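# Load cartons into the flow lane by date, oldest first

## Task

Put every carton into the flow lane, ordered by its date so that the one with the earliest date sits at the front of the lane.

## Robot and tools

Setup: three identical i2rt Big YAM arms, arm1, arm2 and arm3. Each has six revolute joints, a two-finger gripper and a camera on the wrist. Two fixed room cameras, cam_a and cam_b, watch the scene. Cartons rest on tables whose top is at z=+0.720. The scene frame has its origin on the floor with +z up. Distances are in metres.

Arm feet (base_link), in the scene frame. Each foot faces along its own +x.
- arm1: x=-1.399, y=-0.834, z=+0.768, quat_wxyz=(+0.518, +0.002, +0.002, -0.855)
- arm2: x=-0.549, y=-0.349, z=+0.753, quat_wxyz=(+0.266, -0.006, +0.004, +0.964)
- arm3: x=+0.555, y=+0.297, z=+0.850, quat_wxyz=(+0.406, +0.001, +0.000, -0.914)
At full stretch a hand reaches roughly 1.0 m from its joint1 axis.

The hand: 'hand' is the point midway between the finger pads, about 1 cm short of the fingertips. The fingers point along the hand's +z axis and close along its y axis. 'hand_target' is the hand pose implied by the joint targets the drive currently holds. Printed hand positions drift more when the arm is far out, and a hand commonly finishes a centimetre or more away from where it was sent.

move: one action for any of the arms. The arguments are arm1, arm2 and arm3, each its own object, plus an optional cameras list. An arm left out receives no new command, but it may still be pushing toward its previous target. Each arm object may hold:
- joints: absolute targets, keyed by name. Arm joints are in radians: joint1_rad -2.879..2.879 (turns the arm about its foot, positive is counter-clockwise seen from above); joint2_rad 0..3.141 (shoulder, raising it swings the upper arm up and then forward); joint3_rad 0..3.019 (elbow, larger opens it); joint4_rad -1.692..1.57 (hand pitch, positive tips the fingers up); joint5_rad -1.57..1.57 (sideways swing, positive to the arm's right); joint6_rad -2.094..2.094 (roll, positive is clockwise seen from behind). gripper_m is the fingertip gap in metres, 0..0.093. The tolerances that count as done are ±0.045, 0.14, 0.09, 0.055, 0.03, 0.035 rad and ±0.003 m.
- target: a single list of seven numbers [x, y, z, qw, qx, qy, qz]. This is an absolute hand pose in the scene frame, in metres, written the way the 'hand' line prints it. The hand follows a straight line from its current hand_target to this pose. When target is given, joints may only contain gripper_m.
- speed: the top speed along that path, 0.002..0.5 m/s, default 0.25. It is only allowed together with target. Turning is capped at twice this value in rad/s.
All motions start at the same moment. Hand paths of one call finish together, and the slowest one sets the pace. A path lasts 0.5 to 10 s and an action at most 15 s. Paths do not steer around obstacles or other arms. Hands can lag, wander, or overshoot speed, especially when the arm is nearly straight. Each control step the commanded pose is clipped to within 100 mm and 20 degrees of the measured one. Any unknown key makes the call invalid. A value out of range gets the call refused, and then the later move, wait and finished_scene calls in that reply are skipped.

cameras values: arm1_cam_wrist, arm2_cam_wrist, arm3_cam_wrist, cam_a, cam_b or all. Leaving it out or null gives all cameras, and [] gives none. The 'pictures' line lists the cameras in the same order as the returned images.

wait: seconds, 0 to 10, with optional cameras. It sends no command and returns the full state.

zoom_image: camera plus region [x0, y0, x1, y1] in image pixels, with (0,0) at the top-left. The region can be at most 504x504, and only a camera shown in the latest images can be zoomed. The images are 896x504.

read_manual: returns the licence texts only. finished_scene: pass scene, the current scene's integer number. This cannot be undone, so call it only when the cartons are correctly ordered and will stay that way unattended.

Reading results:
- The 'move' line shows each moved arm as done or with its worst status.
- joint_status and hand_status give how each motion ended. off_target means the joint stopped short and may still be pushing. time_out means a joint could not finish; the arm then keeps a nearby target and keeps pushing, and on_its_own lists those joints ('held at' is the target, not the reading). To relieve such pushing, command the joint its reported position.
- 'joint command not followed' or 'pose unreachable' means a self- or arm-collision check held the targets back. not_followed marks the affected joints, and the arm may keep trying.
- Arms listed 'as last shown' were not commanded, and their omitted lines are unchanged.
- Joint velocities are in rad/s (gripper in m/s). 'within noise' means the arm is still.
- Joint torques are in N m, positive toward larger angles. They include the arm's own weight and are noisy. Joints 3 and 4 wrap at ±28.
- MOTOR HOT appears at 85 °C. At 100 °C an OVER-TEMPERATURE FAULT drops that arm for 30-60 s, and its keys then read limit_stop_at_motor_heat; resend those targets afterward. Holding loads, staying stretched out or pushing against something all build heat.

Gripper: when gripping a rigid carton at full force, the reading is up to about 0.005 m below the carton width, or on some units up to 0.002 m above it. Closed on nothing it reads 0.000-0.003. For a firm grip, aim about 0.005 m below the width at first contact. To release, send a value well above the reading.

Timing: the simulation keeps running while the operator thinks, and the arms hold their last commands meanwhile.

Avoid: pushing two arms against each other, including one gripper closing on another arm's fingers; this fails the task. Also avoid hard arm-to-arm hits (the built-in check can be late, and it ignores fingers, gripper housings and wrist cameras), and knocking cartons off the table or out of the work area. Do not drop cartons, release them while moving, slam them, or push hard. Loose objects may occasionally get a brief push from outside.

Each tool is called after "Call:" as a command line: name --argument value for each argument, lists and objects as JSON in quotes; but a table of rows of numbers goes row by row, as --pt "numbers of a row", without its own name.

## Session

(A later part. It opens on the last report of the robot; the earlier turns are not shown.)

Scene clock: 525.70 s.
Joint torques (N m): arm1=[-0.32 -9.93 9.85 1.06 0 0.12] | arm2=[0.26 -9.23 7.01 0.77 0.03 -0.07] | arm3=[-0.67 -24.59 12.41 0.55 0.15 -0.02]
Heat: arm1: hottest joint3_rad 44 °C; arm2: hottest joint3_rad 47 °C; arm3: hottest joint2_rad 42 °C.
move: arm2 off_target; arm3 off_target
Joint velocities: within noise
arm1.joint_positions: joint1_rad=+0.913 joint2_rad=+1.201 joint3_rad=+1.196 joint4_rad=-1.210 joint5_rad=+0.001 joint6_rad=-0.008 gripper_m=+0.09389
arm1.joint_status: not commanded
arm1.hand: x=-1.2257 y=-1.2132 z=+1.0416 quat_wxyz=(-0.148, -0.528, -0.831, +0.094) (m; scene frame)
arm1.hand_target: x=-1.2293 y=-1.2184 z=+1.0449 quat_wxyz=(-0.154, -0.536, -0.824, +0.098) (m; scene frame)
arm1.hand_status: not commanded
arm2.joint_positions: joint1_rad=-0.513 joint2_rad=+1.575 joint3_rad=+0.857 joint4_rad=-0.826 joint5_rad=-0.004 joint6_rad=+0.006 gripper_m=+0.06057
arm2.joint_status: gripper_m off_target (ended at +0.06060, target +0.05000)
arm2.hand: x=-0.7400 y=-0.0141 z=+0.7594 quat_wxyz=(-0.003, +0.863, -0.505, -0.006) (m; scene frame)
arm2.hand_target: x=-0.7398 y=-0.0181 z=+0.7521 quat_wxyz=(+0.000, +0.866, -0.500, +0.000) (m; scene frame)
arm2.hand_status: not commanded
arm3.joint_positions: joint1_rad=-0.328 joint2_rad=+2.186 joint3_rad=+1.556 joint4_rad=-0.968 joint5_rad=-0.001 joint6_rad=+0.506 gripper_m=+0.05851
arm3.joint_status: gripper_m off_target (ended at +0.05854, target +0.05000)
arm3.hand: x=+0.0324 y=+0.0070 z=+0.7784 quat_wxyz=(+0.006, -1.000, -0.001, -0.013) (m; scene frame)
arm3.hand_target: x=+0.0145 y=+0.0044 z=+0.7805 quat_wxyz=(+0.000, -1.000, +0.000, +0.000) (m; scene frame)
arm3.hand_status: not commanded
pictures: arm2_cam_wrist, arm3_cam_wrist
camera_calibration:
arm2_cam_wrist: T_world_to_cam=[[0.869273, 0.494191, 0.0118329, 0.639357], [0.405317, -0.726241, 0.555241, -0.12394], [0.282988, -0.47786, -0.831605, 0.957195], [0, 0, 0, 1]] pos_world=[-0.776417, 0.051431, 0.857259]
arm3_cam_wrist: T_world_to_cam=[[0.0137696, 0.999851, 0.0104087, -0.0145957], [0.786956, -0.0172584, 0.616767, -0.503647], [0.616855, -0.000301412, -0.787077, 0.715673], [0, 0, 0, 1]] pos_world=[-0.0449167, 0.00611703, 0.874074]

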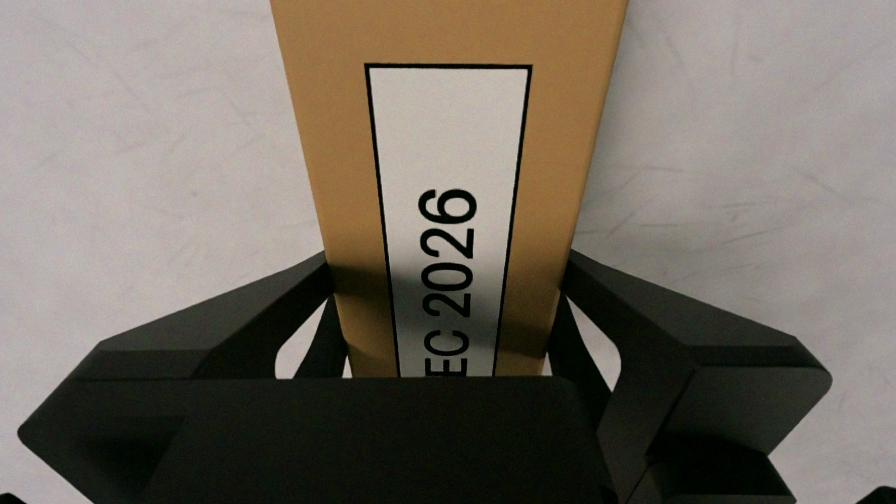

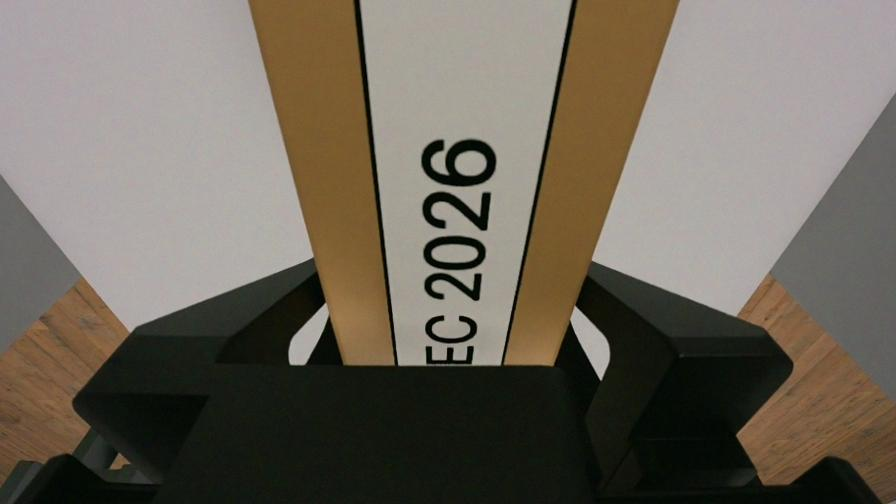

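Call:
move --arm2 '{"target": [-0.742, -0.015, 0.97, 0, 0.866, -0.5, 0], "speed": 0.25}' --arm3 '{"target": [0.03, 0.007, 0.95, 0, 1, 0, 0], "speed": 0.2}' --cameras '["arm3_cam_wrist"]'

Call:
move --arm2 '{"joints": {"joint1_rad": -1.784, "joint2_rad": 1.489, "joint3_rad": 1.35, "joint4_rad": -1.391, "joint5_rad": 0, "joint6_rad": 0.8186}}' --arm3 '{"target": [0.33, -0.02, 0.96, 0, 1, 0, 0], "speed": 0.3}' --cameras '["arm3_cam_wrist", "arm2_cam_wrist", "cam_b"]'

Scene clock: 539.00 s.
Joint torques (N m): arm1=[-0.32 -9.88 9.87 1.06 0.01 0.12] | arm2=[0.32 -8.59 15.27 -0.28 0.02 -0.08] | arm3=[0.03 -26.4 15.24 -0.12 0.12 0.08]
Heat: arm1: hottest joint3_rad 44 °C; arm2: hottest joint3_rad 47 °C; arm3: hottest joint3_rad 43 °C.
move: arm2 off_target; arm3 off_target
Joint velocities: within noise
arm1: as last shown
arm2.joint_positions: joint1_rad=-0.513 joint2_rad=+1.330 joint3_rad=+1.142 joint4_rad=-1.424 joint5_rad=-0.004 joint6_rad=+0.006 gripper_m=+0.06057
arm2.joint_status: not commanded
arm2.hand: x=-0.7303 y=-0.0321 z=+0.9451 quat_wxyz=(+0.014, +0.863, -0.505, +0.024) (m; scene frame)
arm2.hand_target: x=-0.7413 y=-0.0163 z=+0.9700 quat_wxyz=(+0.000, +0.866, -0.500, +0.000) (m; scene frame)
arm2.hand_status: off_target (0.032 m and 3.3 deg from the pose sent, 0.210 m and 1.0 deg at the start)
arm3.joint_positions: joint1_rad=-0.328 joint2_rad=+1.981 joint3_rad=+1.628 joint4_rad=-1.277 joint5_rad=+0.000 joint6_rad=+0.506 gripper_m=+0.05851
arm3.joint_status: not commanded
arm3.hand: x=+0.0483 y=+0.0161 z=+0.9222 quat_wxyz=(+0.014, -1.000, -0.001, -0.027) (m; scene frame)
arm3.hand_target: x=+0.0314 y=+0.0078 z=+0.9504 quat_wxyz=(+0.000, -1.000, +0.000, +0.000) (m; scene frame)
arm3.hand_status: off_target (0.034 m and 3.5 deg from the pose sent, 0.172 m and 1.7 deg at the start)
pictures: arm3_cam_wrist
camera_calibration:
arm3_cam_wrist: T_world_to_cam=[[0.0128147, 0.999561, 0.0266998, -0.0404213], [0.770057, -0.0268985, 0.637407, -0.622708], [0.637846, 0.0123922, -0.770064, 0.802175], [0, 0, 0, 1]] pos_world=[-0.031625, 0.0137129, 1.01572]

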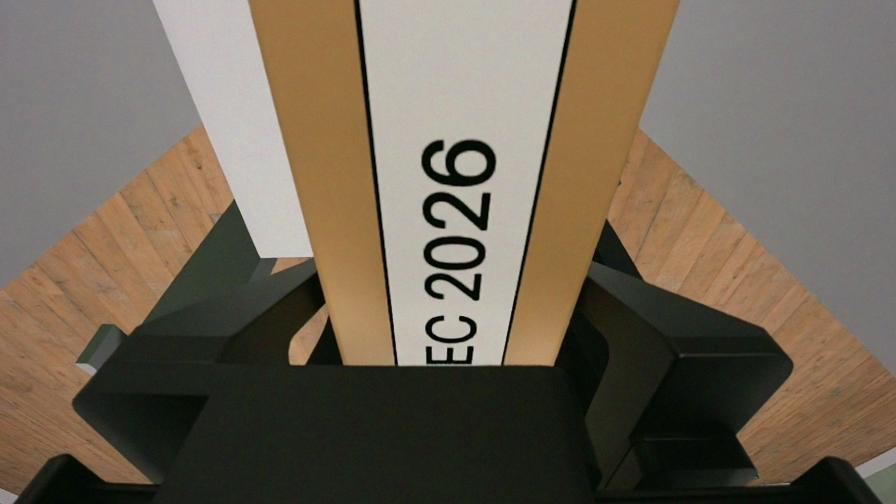

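Scene clock: 541.10 s.
Joint torques (N m): arm1=[-0.26 -9.93 9.83 1.06 0.01 0.12] | arm2=[-0.44 -12.34 14.56 0.13 -0.04 0.09] | arm3=[0.73 -16.38 10.18 0.59 0.21 0.14]
Heat: arm1: hottest joint3_rad 44 °C; arm2: hottest joint3_rad 47 °C; arm3: hottest joint3_rad 43 °C.
move: arm2 done; arm3 off_target
Joint velocities: within noise
arm1: as last shown
arm2.joint_positions: joint1_rad=-1.780 joint2_rad=+1.499 joint3_rad=+1.289 joint4_rad=-1.389 joint5_rad=+0.002 joint6_rad=+0.809 gripper_m=+0.06057
arm2.joint_status: all done
arm2.hand: x=-0.2578 y=-0.0334 z=+0.9400 quat_wxyz=(+0.004, +0.006, -1.000, +0.017) (m; scene frame)
arm2.hand_target: x=-0.2449 y=-0.0208 z=+0.9670 quat_wxyz=(-0.019, +0.000, -1.000, -0.009) (m; scene frame)
arm2.hand_status: not commanded
arm3.joint_positions: joint1_rad=+0.115 joint2_rad=+1.464 joint3_rad=+1.010 joint4_rad=-1.150 joint5_rad=-0.002 joint6_rad=+0.948 gripper_m=+0.05851
arm3.joint_status: not commanded
arm3.hand: x=+0.3311 y=-0.0152 z=+0.9506 quat_wxyz=(+0.013, -1.000, -0.001, -0.012) (m; scene frame)
arm3.hand_target: x=+0.3301 y=-0.0199 z=+0.9601 quat_wxyz=(+0.000, -1.000, +0.000, +0.000) (m; scene frame)
arm3.hand_status: off_target (0.011 m and 2.0 deg from the pose sent, 0.287 m and 3.5 deg at the start)
pictures: arm2_cam_wrist, arm3_cam_wrist, cam_b
camera_calibration:
arm2_cam_wrist: T_world_to_cam=[[0.0179884, -0.998752, 0.0465985, -0.0745419], [-0.820063, 0.0119245, 0.572148, -0.740845], [-0.57199, -0.0485057, -0.818825, 0.743555], [0, 0, 0, 1]] pos_world=[-0.180893, -0.029548, 1.03619]
arm3_cam_wrist: T_world_to_cam=[[0.0128032, 0.999632, 0.0239083, -0.0108962], [0.7893, -0.0247826, 0.613508, -0.843062], [0.613875, 0.011016, -0.789327, 0.670307], [0, 0, 0, 1]] pos_world=[0.254084, -0.0173852, 1.04658]

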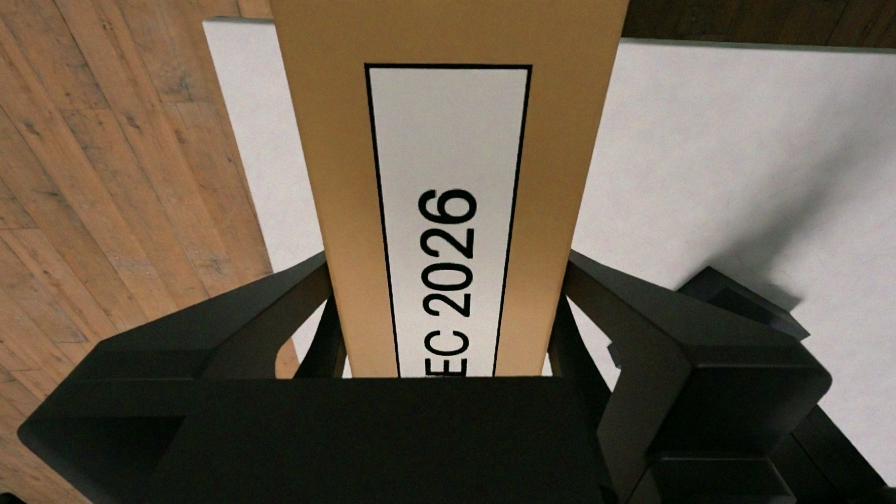

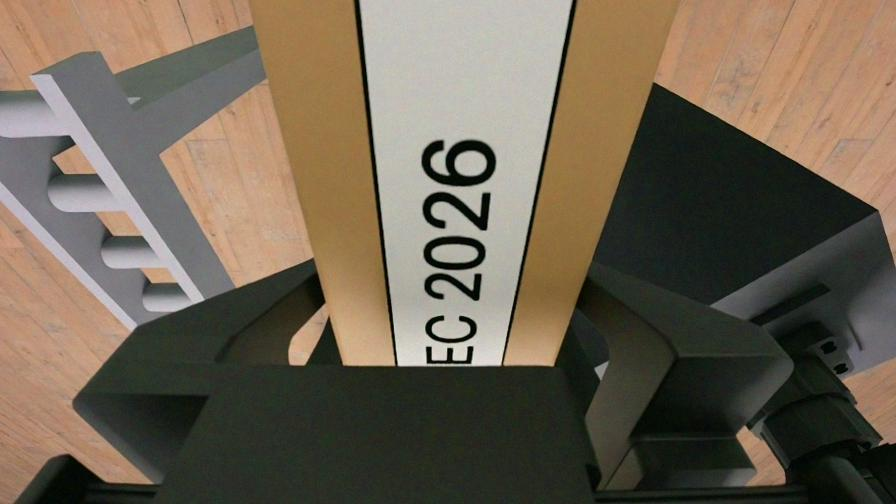

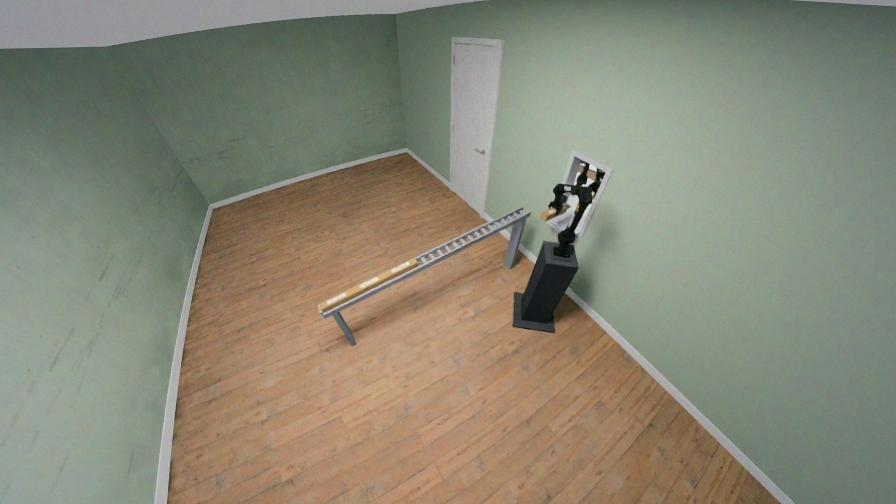

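Call:
move --arm2 '{"target": [0.065, 0.004, 0.86, 0, 0, -1, 0], "speed": 0.2}' --arm3 '{"target": [0.70, -0.330, 0.90, 0, 0.99905, 0, -0.0436], "speed": 0.35}' --cameras '["arm3_cam_wrist", "arm2_cam_wrist", "cam_b"]'

Scene clock: 554.43 s.
Joint torques (N m): arm1=[-0.32 -9.88 9.85 1.06 0.01 0.11] | arm2=[-0.62 -22.65 15.69 -0.32 -0.08 -0.11] | arm3=[-0.21 -25.93 15.46 -0.06 0.32 0.14]
Heat: arm1: hottest joint3_rad 44 °C; arm2: hottest joint3_rad 49 °C; arm3: hottest joint3_rad 42 °C.
move: arm2 off_target; arm3 off_target
Joint velocities: within noise
arm1: as last shown
arm2.joint_positions: joint1_rad=-2.080 joint2_rad=+2.289 joint3_rad=+2.186 joint4_rad=-1.520 joint5_rad=-0.012 joint6_rad=+0.528 gripper_m=+0.06057
arm2.joint_status: not commanded
arm2.hand: x=+0.0473 y=-0.0030 z=+0.8406 quat_wxyz=(+0.021, -0.003, -1.000, +0.014) (m; scene frame)
arm2.hand_target: x=+0.0635 y=+0.0032 z=+0.8603 quat_wxyz=(-0.001, +0.000, -1.000, +0.000) (m; scene frame)
arm2.hand_status: off_target (0.027 m and 2.9 deg from the pose sent, 0.335 m and 2.1 deg at the start)
arm3.joint_positions: joint1_rad=+0.990 joint2_rad=+2.131 joint3_rad=+1.774 joint4_rad=-1.272 joint5_rad=+0.083 joint6_rad=+1.815 gripper_m=+0.05852
arm3.joint_status: not commanded
arm3.hand: x=+0.6981 y=-0.3102 z=+0.8873 quat_wxyz=(+0.018, -0.999, -0.007, +0.046) (m; scene frame)
arm3.hand_target: x=+0.6997 y=-0.3290 z=+0.9003 quat_wxyz=(-0.001, -0.999, +0.000, +0.043) (m; scene frame)
arm3.hand_status: off_target (0.024 m and 2.2 deg from the pose sent, 0.488 m and 6.5 deg at the start)
pictures: arm2_cam_wrist, arm3_cam_wrist, cam_b
camera_calibration:
arm2_cam_wrist: T_world_to_cam=[[-0.000772642, -0.999194, 0.0401246, -0.0386178], [-0.800549, 0.0246634, 0.59876, -0.457366], [-0.599267, -0.0316591, -0.799923, 0.823579], [0, 0, 0, 1]] pos_world=[0.12737, -0.00123266, 0.934202]
arm3_cam_wrist: T_world_to_cam=[[0.00284019, 0.999476, 0.0322334, 0.280349], [0.854888, -0.0191498, 0.518459, -1.06091], [0.518805, 0.0260834, -0.854495, 0.527106], [0, 0, 0, 1]] pos_world=[0.632698, -0.314267, 0.991411]

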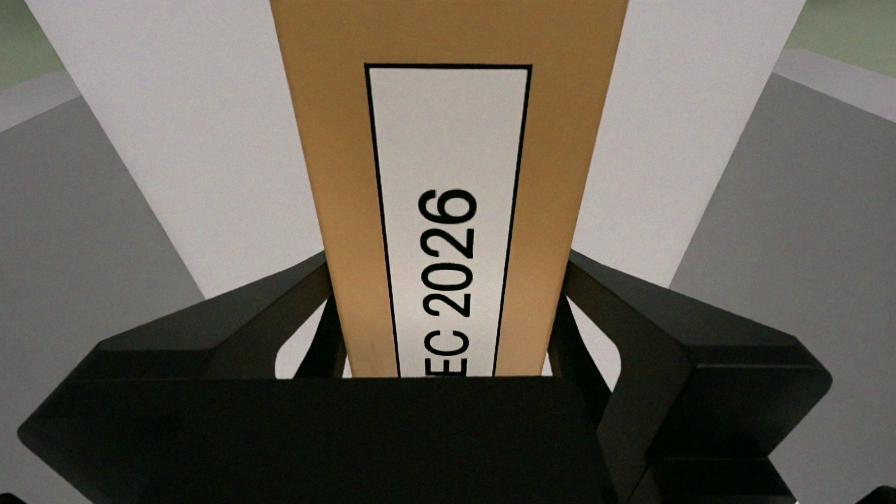

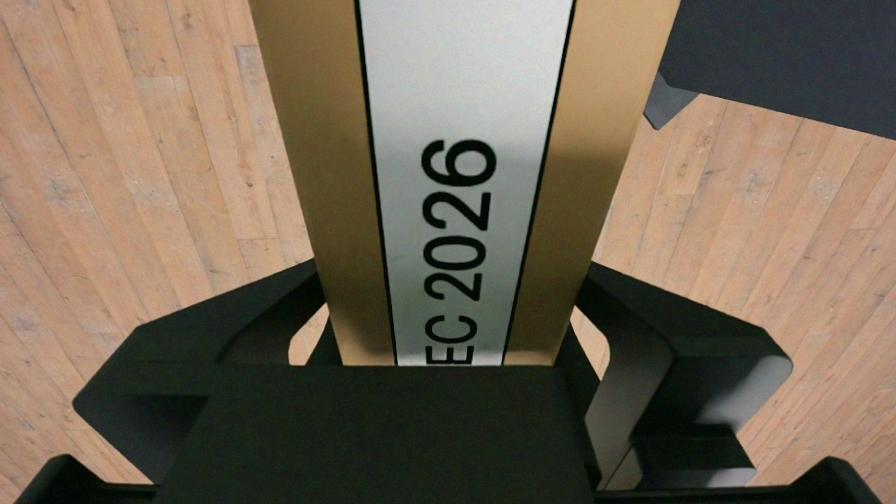

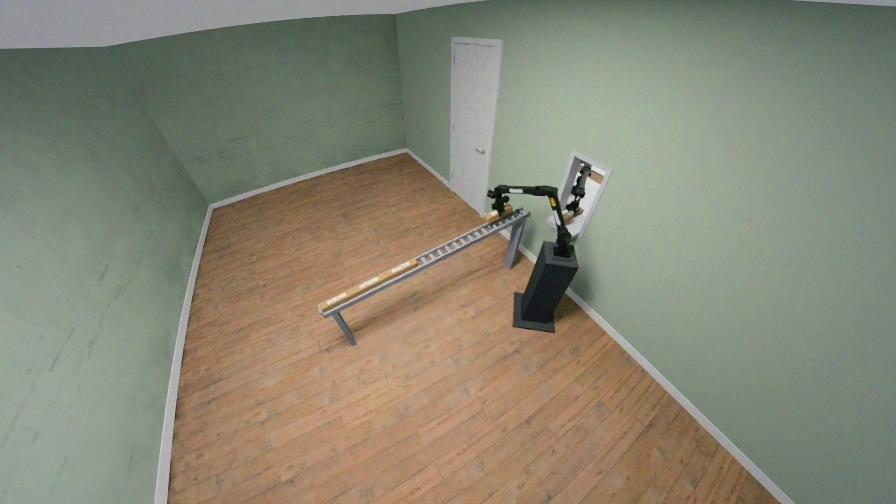

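Call:
move --arm2 '{"target": [0.07, 0.008, 0.78, 0, 0, -1, 0], "speed": 0.15}' --arm3 '{"target": [0.70, -0.347, 0.81, 0, 0.99905, 0, -0.0436], "speed": 0.2}' --cameras '["arm3_cam_wrist", "cam_b"]'

Scene clock: 569.63 s.
Joint torques (N m): arm1=[-0.38 -9.82 9.85 1.07 0.01 0.12] | arm2=[-0.15 -23.41 9.92 0.54 -0.07 -0.07] | arm3=[-0.62 -28.63 14 0.34 0.32 0.06]
Heat: arm1: hottest joint3_rad 44 °C; arm2: hottest joint3_rad 52 °C; arm3: hottest joint3_rad 44 °C.
move: arm2 done; arm3 off_target
Joint velocities: within noise
arm1: as last shown
arm2.joint_positions: joint1_rad=-2.080 joint2_rad=+2.360 joint3_rad=+2.171 joint4_rad=-1.382 joint5_rad=-0.012 joint6_rad=+0.528 gripper_m=+0.06057
arm2.joint_status: not commanded
arm2.hand: x=+0.0688 y=+0.0085 z=+0.7864 quat_wxyz=(-0.002, -0.003, -1.000, +0.000) (m; scene frame)
arm2.hand_target: x=+0.0699 y=+0.0080 z=+0.7800 quat_wxyz=(+0.000, +0.000, -1.000, +0.000) (m; scene frame)
arm2.hand_status: done (0.007 m and 0.4 deg from the pose sent, 0.066 m and 2.9 deg at the start)
arm3.joint_positions: joint1_rad=+0.990 joint2_rad=+2.288 joint3_rad=+1.778 joint4_rad=-1.145 joint5_rad=+0.083 joint6_rad=+1.815 gripper_m=+0.05852
arm3.joint_status: not commanded
arm3.hand: x=+0.7007 y=-0.3203 z=+0.7906 quat_wxyz=(+0.031, -0.998, -0.007, +0.050) (m; scene frame)
arm3.hand_target: x=+0.6995 y=-0.3456 z=+0.8108 quat_wxyz=(+0.000, -0.999, +0.000, +0.044) (m; scene frame)
arm3.hand_status: off_target (0.033 m and 3.7 deg from the pose sent, 0.086 m and 2.2 deg at the start)
pictures: arm3_cam_wrist, cam_b
camera_calibration:
arm3_cam_wrist: T_world_to_cam=[[0.00384151, 0.998315, 0.0578944, 0.272161], [0.85854, -0.0329774, 0.511685, -1.01478], [0.512733, 0.047739, -0.85722, 0.456738], [0, 0, 0, 1]] pos_world=[0.635999, -0.326971, 0.895016]

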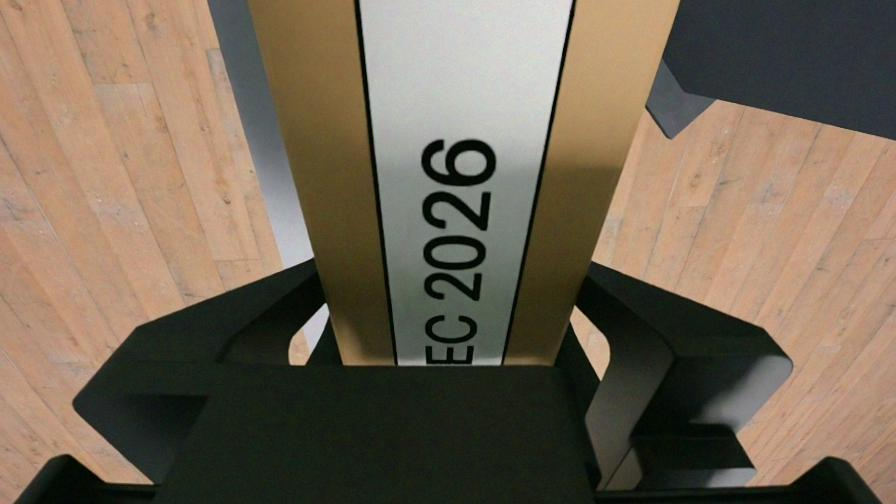

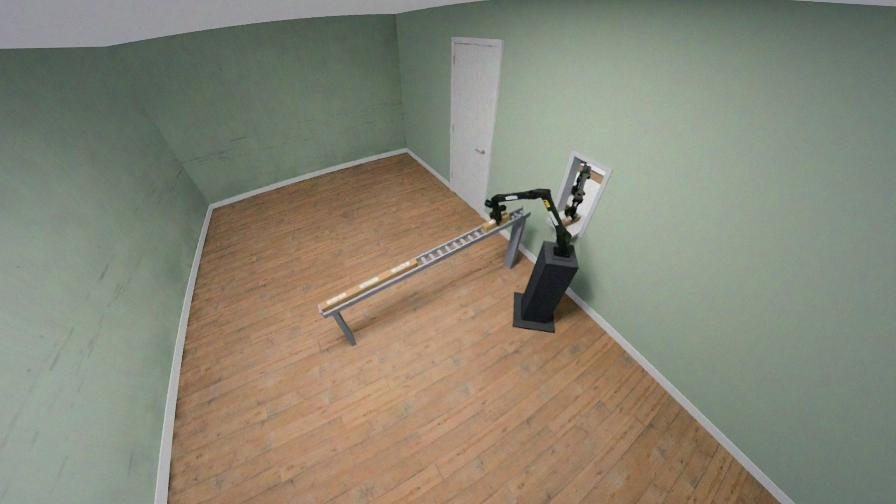

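Call:
move --arm2 '{"target": [0.07, 0.008, 0.768, 0, 0, -1, 0], "speed": 0.1}' --arm3 '{"target": [0.70, -0.357, 0.808, 0.0349, 0.9984, -0.0015, -0.0436], "speed": 0.15}' --cameras '["arm3_cam_wrist", "arm2_cam_wrist"]'

Scene clock: 578.77 s.
Joint torques (N m): arm1=[-0.32 -9.88 9.84 1.07 0.01 0.12] | arm2=[-0.32 -22.53 8.81 1.05 -0.07 -0.09] | arm3=[-0.73 -30.1 11.36 0.57 0.34 0.09]
Heat: arm1: hottest joint3_rad 44 °C; arm2: hottest joint3_rad 51 °C; arm3: hottest joint3_rad 44 °C.
move: arm2 off_target; arm3 off_target
Joint velocities: within noise
arm1: as last shown
arm2.joint_positions: joint1_rad=-2.080 joint2_rad=+2.360 joint3_rad=+2.168 joint4_rad=-1.368 joint5_rad=-0.013 joint6_rad=+0.528 gripper_m=+0.06057
arm2.joint_status: not commanded
arm2.hand: x=+0.0710 y=+0.0098 z=+0.7854 quat_wxyz=(-0.007, -0.003, -1.000, -0.003) (m; scene frame)
arm2.hand_target: x=+0.0696 y=+0.0079 z=+0.7681 quat_wxyz=(+0.000, +0.000, -1.000, +0.000) (m; scene frame)
arm2.hand_status: off_target (0.018 m and 0.9 deg from the pose sent, 0.018 m and 0.4 deg at the start)
arm3.joint_positions: joint1_rad=+0.990 joint2_rad=+2.288 joint3_rad=+1.778 joint4_rad=-1.062 joint5_rad=+0.100 joint6_rad=+1.815 gripper_m=+0.05851
arm3.joint_status: not commanded
arm3.hand: x=+0.7031 y=-0.3407 z=+0.7899 quat_wxyz=(-0.012, -0.999, -0.006, +0.047) (m; scene frame)
arm3.hand_target: x=+0.6998 y=-0.3564 z=+0.8082 quat_wxyz=(-0.035, -0.998, +0.002, +0.044) (m; scene frame)
arm3.hand_status: off_target (0.025 m and 2.8 deg from the pose sent, 0.041 m and 7.6 deg at the start)
pictures: arm2_cam_wrist, arm3_cam_wrist
camera_calibration:
arm2_cam_wrist: T_world_to_cam=[[-0.0011041, -0.99997, 0.00767268, 0.00197723], [-0.832165, 0.00517348, 0.554505, -0.368472], [-0.554528, -0.00577271, -0.832145, 0.815906], [0, 0, 0, 1]] pos_world=[0.145816, 0.00859345, 0.883257]
arm3_cam_wrist: T_world_to_cam=[[0.00322567, 0.99964, -0.0266527, 0.360218], [0.855901, 0.0110231, 0.517022, -1.0046], [0.51713, -0.0244798, -0.855557, 0.426935], [0, 0, 0, 1]] pos_world=[0.637898, -0.338562, 0.894271]

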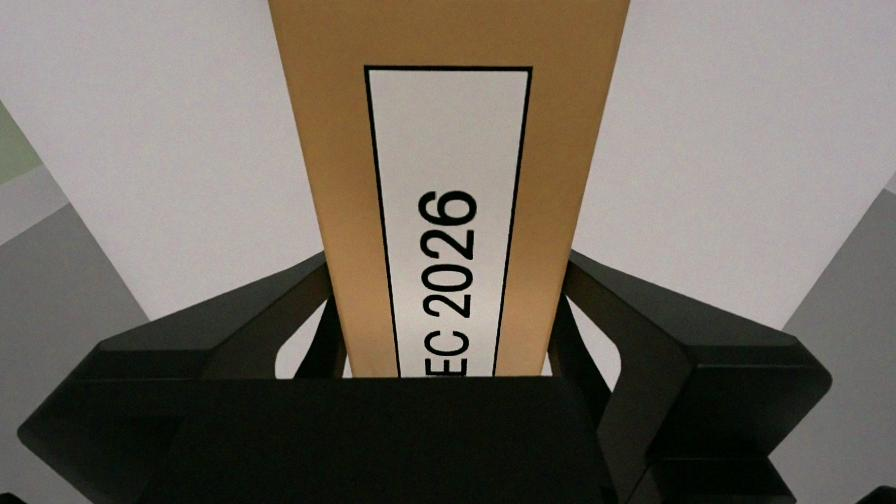

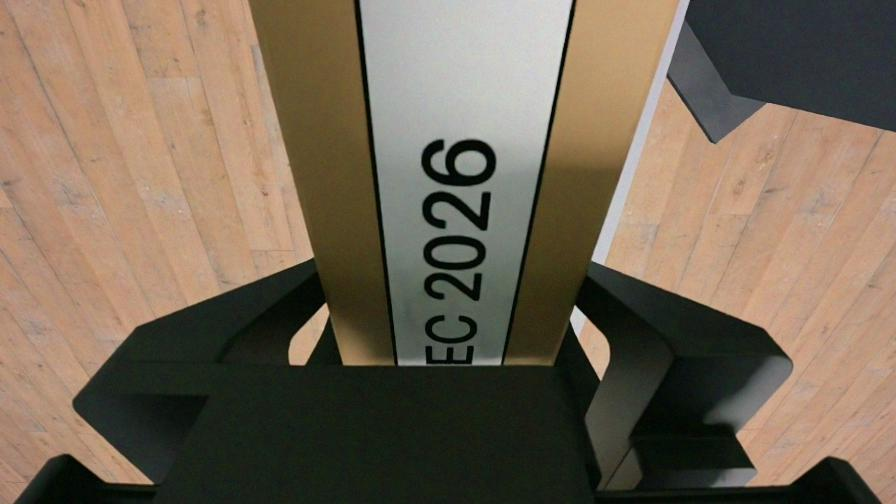

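Call:
move --arm2 '{"joints": {"gripper_m": 0.094}}' --arm3 '{"target": [0.70, -0.350, 0.778, 0.025, 0.9987, -0.001, -0.0436], "speed": 0.12}' --cameras '["arm3_cam_wrist", "arm2_cam_wrist"]'

Scene clock: 584.63 s.
Joint torques (N m): arm1=[-0.32 -9.93 9.85 1.06 0 0.11] | arm2=[-0.32 -22.53 8.83 0.73 -0.06 -0.09] | arm3=[-0.5 -27.52 10.07 0.9 0.2 0.17]
Heat: arm1: hottest joint3_rad 44 °C; arm2: hottest joint3_rad 51 °C; arm3: hottest joint3_rad 43 °C.
move: arm2 done; arm3 done
Joint velocities: within noise
arm1: as last shown
arm2.joint_positions: joint1_rad=-2.080 joint2_rad=+2.360 joint3_rad=+2.168 joint4_rad=-1.360 joint5_rad=-0.013 joint6_rad=+0.527 gripper_m=+0.09388
arm2.joint_status: all done
arm2.hand: x=+0.0726 y=+0.0107 z=+0.7854 quat_wxyz=(-0.010, -0.003, -1.000, -0.004) (m; scene frame)
arm2.hand_target: x=+0.0696 y=+0.0078 z=+0.7681 quat_wxyz=(+0.000, +0.000, -1.000, +0.000) (m; scene frame)
arm2.hand_status: not commanded
arm3.joint_positions: joint1_rad=+0.990 joint2_rad=+2.296 joint3_rad=+1.771 joint4_rad=-1.033 joint5_rad=+0.098 joint6_rad=+1.808 gripper_m=+0.05851
arm3.joint_status: not commanded
arm3.hand: x=+0.7040 y=-0.3429 z=+0.7827 quat_wxyz=(-0.018, -0.999, -0.008, +0.045) (m; scene frame)
arm3.hand_target: x=+0.6999 y=-0.3498 z=+0.7781 quat_wxyz=(-0.025, -0.999, +0.001, +0.044) (m; scene frame)
arm3.hand_status: done (0.009 m and 1.4 deg from the pose sent, 0.015 m and 1.8 deg at the start)
pictures: arm2_cam_wrist, arm3_cam_wrist
camera_calibration:
arm2_cam_wrist: T_world_to_cam=[[-0.000701206, -0.999991, 0.00408167, 0.00559195], [-0.835663, 0.00282779, 0.549235, -0.36272], [-0.549242, -0.00302578, -0.835658, 0.819182], [0, 0, 0, 1]] pos_world=[0.146821, 0.00909626, 0.883752]
arm3_cam_wrist: T_world_to_cam=[[-0.00305805, 0.999237, -0.0389446, 0.376175], [0.853341, 0.0229113, 0.52085, -0.99863], [0.521345, -0.0316402, -0.852759, 0.412641], [0, 0, 0, 1]] pos_world=[0.638194, -0.339952, 0.88667]

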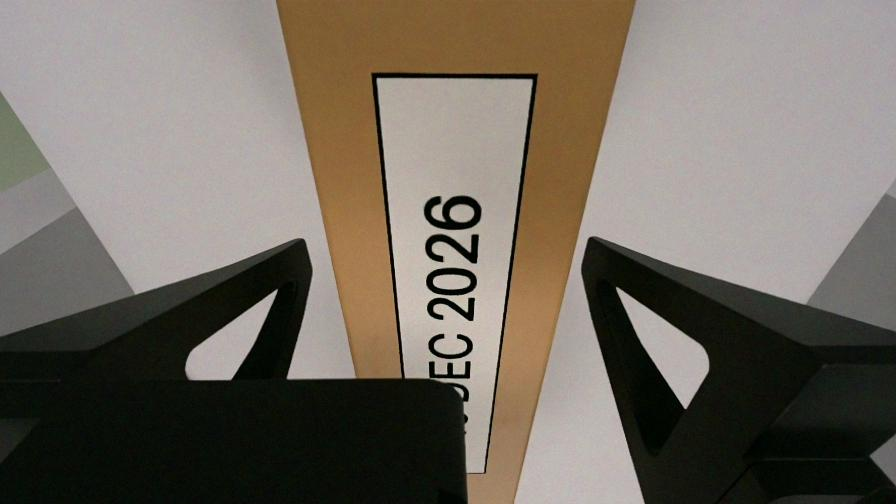

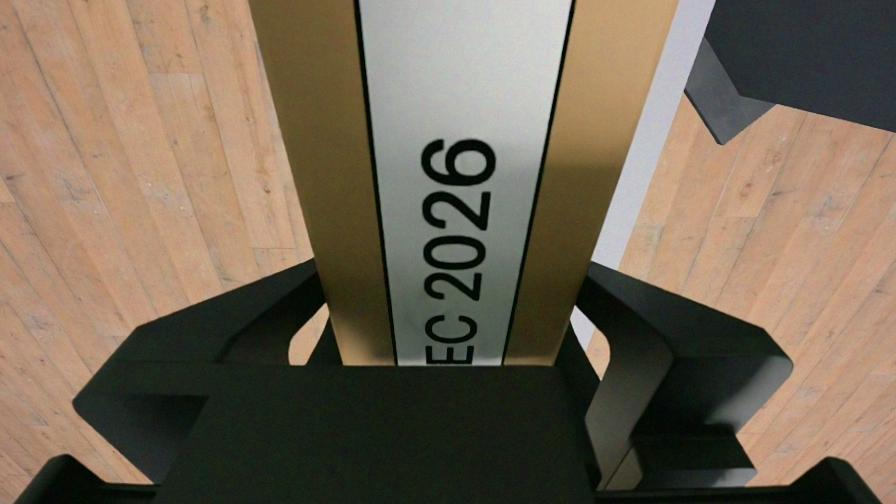

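Call:
move --arm2 '{"target": [0.062, 0.008, 0.93, 0, 0, -1, 0], "speed": 0.25}' --arm3 '{"target": [0.70, -0.337, 0.780, 0.007, 0.9990, 0, -0.0436], "speed": 0.12}' --cameras '["arm3_cam_wrist"]'

Scene clock: 595.30 s.
Joint torques (N m): arm1=[-0.32 -9.99 9.85 1.06 0 0.12] | arm2=[-0.26 -20.54 13.86 -0.13 -0.06 -0.06] | arm3=[-0.38 -28.51 9.43 -0.06 0.11 0.16]
Heat: arm1: hottest joint3_rad 45 °C; arm2: hottest joint3_rad 51 °C; arm3: hottest joint3_rad 44 °C.
move: arm2 done; arm3 done
Joint velocities: within noise
arm1: as last shown
arm2.joint_positions: joint1_rad=-2.080 joint2_rad=+2.273 joint3_rad=+2.392 joint4_rad=-1.687 joint5_rad=-0.013 joint6_rad=+0.527 gripper_m=+0.09388
arm2.joint_status: not commanded
arm2.hand: x=+0.0541 y=+0.0026 z=+0.9304 quat_wxyz=(-0.003, -0.003, -1.000, -0.001) (m; scene frame)
arm2.hand_target: x=+0.0613 y=+0.0077 z=+0.9298 quat_wxyz=(-0.008, +0.000, -1.000, -0.004) (m; scene frame)
arm2.hand_status: done (0.010 m and 0.5 deg from the pose sent, 0.145 m and 1.3 deg at the start; a joint's target at an end of its range on 22 of 46 steps)
arm3.joint_positions: joint1_rad=+0.990 joint2_rad=+2.296 joint3_rad=+1.759 joint4_rad=-1.037 joint5_rad=+0.092 joint6_rad=+1.812 gripper_m=+0.05851
arm3.joint_status: not commanded
arm3.hand: x=+0.7034 y=-0.3367 z=+0.7787 quat_wxyz=(-0.010, -0.999, -0.007, +0.044) (m; scene frame)
arm3.hand_target: x=+0.6999 y=-0.3370 z=+0.7800 quat_wxyz=(-0.007, -0.999, +0.000, +0.044) (m; scene frame)
arm3.hand_status: done (0.004 m and 0.9 deg from the pose sent, 0.008 m and 1.6 deg at the start)
pictures: arm3_cam_wrist
camera_calibration:
arm3_cam_wrist: T_world_to_cam=[[0.000775687, 0.999744, -0.0226121, 0.354633], [0.852287, 0.0111669, 0.522954, -1.00108], [0.523073, -0.0196777, -0.852061, 0.411875], [0, 0, 0, 1]] pos_world=[0.637496, -0.335259, 0.882483]

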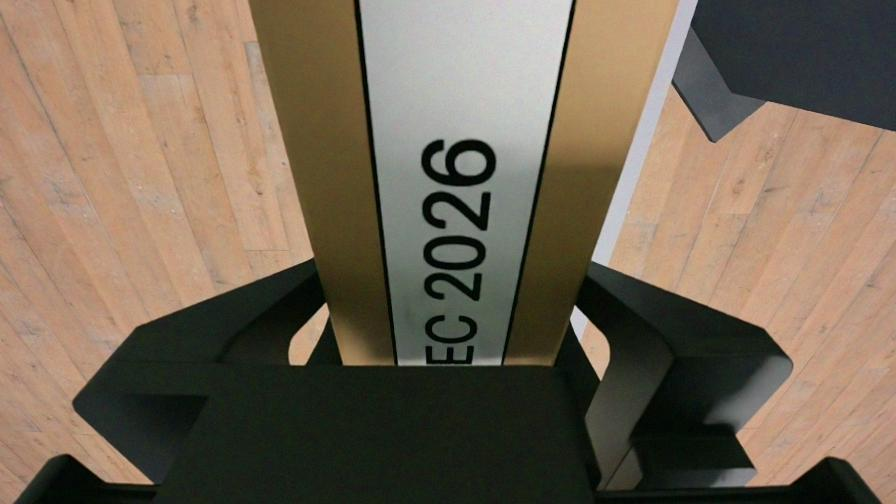

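Call:
move --arm2 '{"target": [-0.25, -0.015, 0.97, 0, 0, -1, 0], "speed": 0.3}' --arm3 '{"target": [0.70, -0.335, 0.760, 0.002, 0.9990, 0, -0.0436], "speed": 0.1}' --cameras '["arm3_cam_wrist", "cam_b"]'

Scene clock: 622.50 s.
Joint torques (N m): arm1=[-0.38 -9.82 9.85 1.07 0 0.12] | arm2=[0.15 -11.69 8.87 0.72 0.11 0.06] | arm3=[-0.38 -27.16 9.37 0.51 0.22 0.15]
Heat: arm1: hottest joint3_rad 45 °C; arm2: hottest joint3_rad 57 °C; arm3: hottest joint2_rad 45 °C.
move: arm2 done; arm3 done
Joint velocities: within noise
arm1.joint_positions: joint1_rad=+0.913 joint2_rad=+1.201 joint3_rad=+1.196 joint4_rad=-1.210 joint5_rad=+0.001 joint6_rad=-0.008 gripper_m=+0.09389
arm1.joint_status: not commanded
arm1.hand: x=-1.2257 y=-1.2132 z=+1.0416 quat_wxyz=(-0.148, -0.528, -0.831, +0.094) (m; scene frame)
arm1.hand_target: x=-1.2293 y=-1.2184 z=+1.0449 quat_wxyz=(-0.154, -0.536, -0.824, +0.098) (m; scene frame)
arm1.hand_status: not commanded
arm2.joint_positions: joint1_rad=-1.777 joint2_rad=+1.510 joint3_rad=+1.401 joint4_rad=-1.452 joint5_rad=-0.017 joint6_rad=+0.818 gripper_m=+0.09388
arm2.joint_status: not commanded
arm2.hand: x=-0.2478 y=-0.0152 z=+0.9773 quat_wxyz=(-0.002, +0.003, -1.000, -0.004) (m; scene frame)
arm2.hand_target: x=-0.2500 y=-0.0151 z=+0.9701 quat_wxyz=(+0.000, +0.000, -1.000, +0.000) (m; scene frame)
arm2.hand_status: done (0.008 m and 0.6 deg from the pose sent, 0.307 m and 0.5 deg at the start)
arm3.joint_positions: joint1_rad=+0.990 joint2_rad=+2.309 joint3_rad=+1.756 joint4_rad=-1.031 joint5_rad=+0.086 joint6_rad=+1.813 gripper_m=+0.05851
arm3.joint_status: not commanded
arm3.hand: x=+0.7037 y=-0.3339 z=+0.7691 quat_wxyz=(-0.004, -0.999, -0.007, +0.042) (m; scene frame)
arm3.hand_target: x=+0.6999 y=-0.3348 z=+0.7601 quat_wxyz=(-0.002, -0.999, +0.000, +0.044) (m; scene frame)
arm3.hand_status: done (0.010 m and 0.8 deg from the pose sent, 0.019 m and 1.2 deg at the start)
pictures: arm3_cam_wrist, cam_b
camera_calibration:
arm3_cam_wrist: T_world_to_cam=[[0.00161663, 0.999935, -0.0112899, 0.342263], [0.850747, 0.0045584, 0.525555, -0.99953], [0.525572, -0.0104544, -0.850685, 0.403937], [0, 0, 0, 1]] pos_world=[0.637496, -0.333461, 0.872795]

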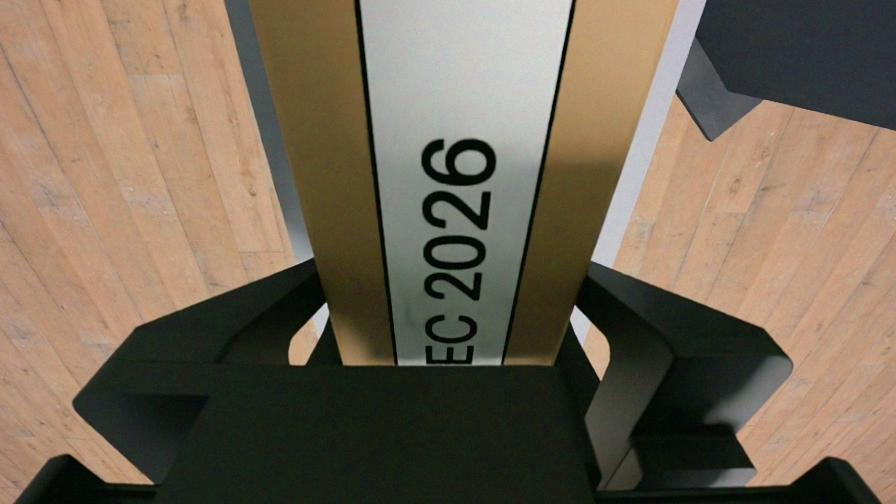

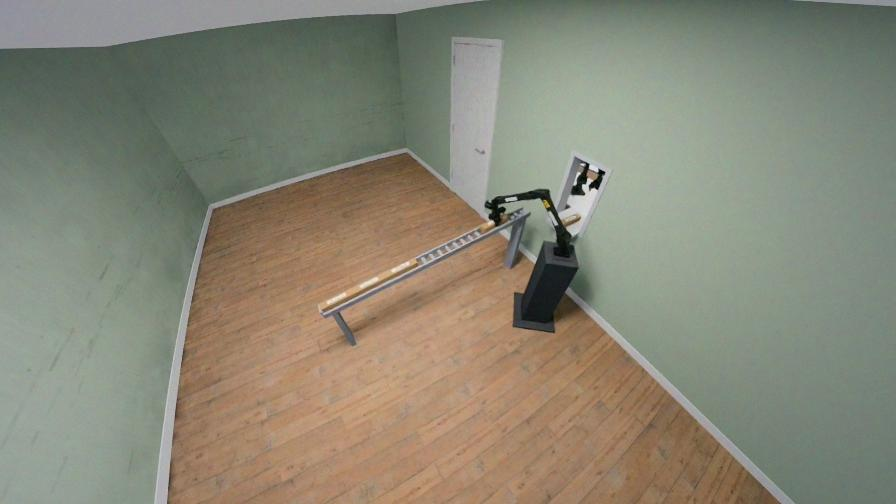

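Call:
move --arm2 '{"joints": {"joint1_rad": 2.257, "joint2_rad": 1.608, "joint3_rad": 1.447, "joint4_rad": -1.41, "joint5_rad": 0, "joint6_rad": -0.428}}' --arm3 '{"target": [0.70, -0.335, 0.744, 0.002, 0.9990, 0, -0.0436], "speed": 0.06}' --cameras '["arm3_cam_wrist", "arm2_cam_wrist"]'

Scene clock: 629.90 s.
Joint torques (N m): arm1=[-0.32 -9.93 9.85 1.06 0.01 0.12] | arm2=[-0.03 -13.74 11.63 -0.09 -0.03 -0.11] | arm3=[-0.44 -25.47 8.96 0.81 0.43 0.15]
Heat: arm1: hottest joint3_rad 45 °C; arm2: hottest joint3_rad 55 °C; arm3: hottest joint2_rad 44 °C.
move: arm2 done; arm3 off_target
Joint velocities: within noise
arm1: as last shown
arm2.joint_positions: joint1_rad=+2.257 joint2_rad=+1.612 joint3_rad=+1.425 joint4_rad=-1.401 joint5_rad=-0.001 joint6_rad=-0.419 gripper_m=+0.09398
arm2.joint_status: all done
arm2.hand: x=-0.4812 y=-0.8181 z=+0.9485 quat_wxyz=(+0.002, +0.482, +0.876, +0.004) (m; scene frame)
arm2.hand_target: x=-0.4808 y=-0.8224 z=+0.9585 quat_wxyz=(+0.007, +0.478, +0.878, -0.003) (m; scene frame)
arm2.hand_status: not commanded
arm3.joint_positions: joint1_rad=+0.990 joint2_rad=+2.313 joint3_rad=+1.756 joint4_rad=-1.012 joint5_rad=+0.080 joint6_rad=+1.813 gripper_m=+0.05851
arm3.joint_status: not commanded
arm3.hand: x=+0.7056 y=-0.3374 z=+0.7666 quat_wxyz=(-0.011, -0.999, -0.006, +0.038) (m; scene frame)
arm3.hand_target: x=+0.6999 y=-0.3343 z=+0.7446 quat_wxyz=(-0.002, -0.999, +0.000, +0.044) (m; scene frame)
arm3.hand_status: off_target (0.023 m and 1.4 deg from the pose sent, 0.025 m and 0.8 deg at the start)
pictures: arm2_cam_wrist, arm3_cam_wrist
camera_calibration:
arm2_cam_wrist: T_world_to_cam=[[-0.841921, -0.53959, 0.00345935, -0.851804], [-0.443203, 0.695157, 0.565975, -0.173401], [-0.307799, 0.474973, -0.824415, 1.14527], [0, 0, 0, 1]] pos_world=[-0.441491, -0.883054, 1.04526]
arm3_cam_wrist: T_world_to_cam=[[0.0018122, 0.999696, -0.0245991, 0.355692], [0.845803, 0.0115911, 0.533369, -0.99997], [0.533492, -0.0217725, -0.845525, 0.387331], [0, 0, 0, 1]] pos_world=[0.638495, -0.33556, 0.869601]

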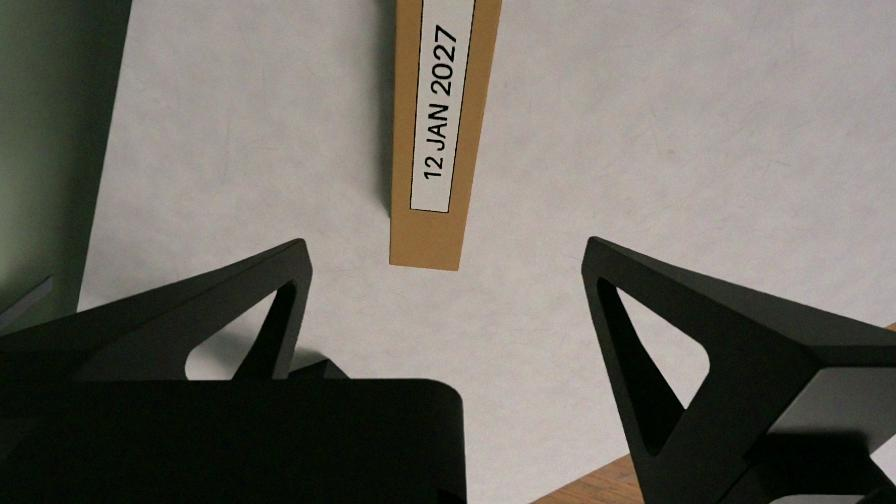

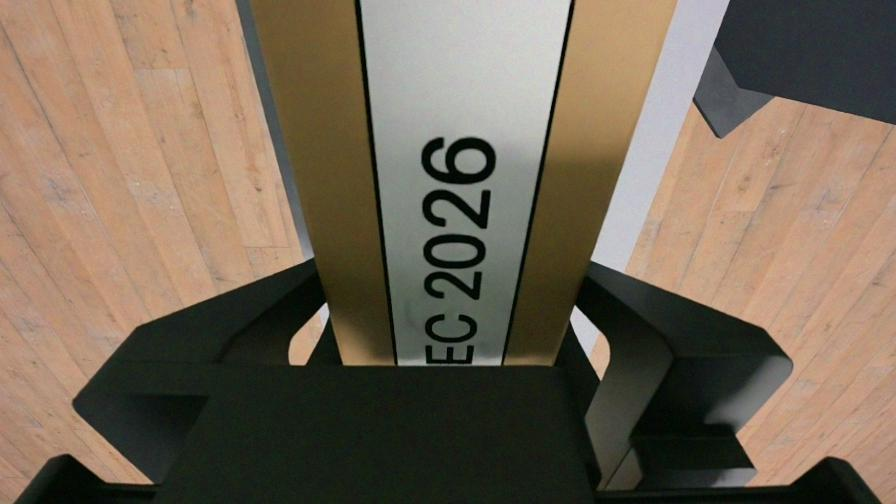

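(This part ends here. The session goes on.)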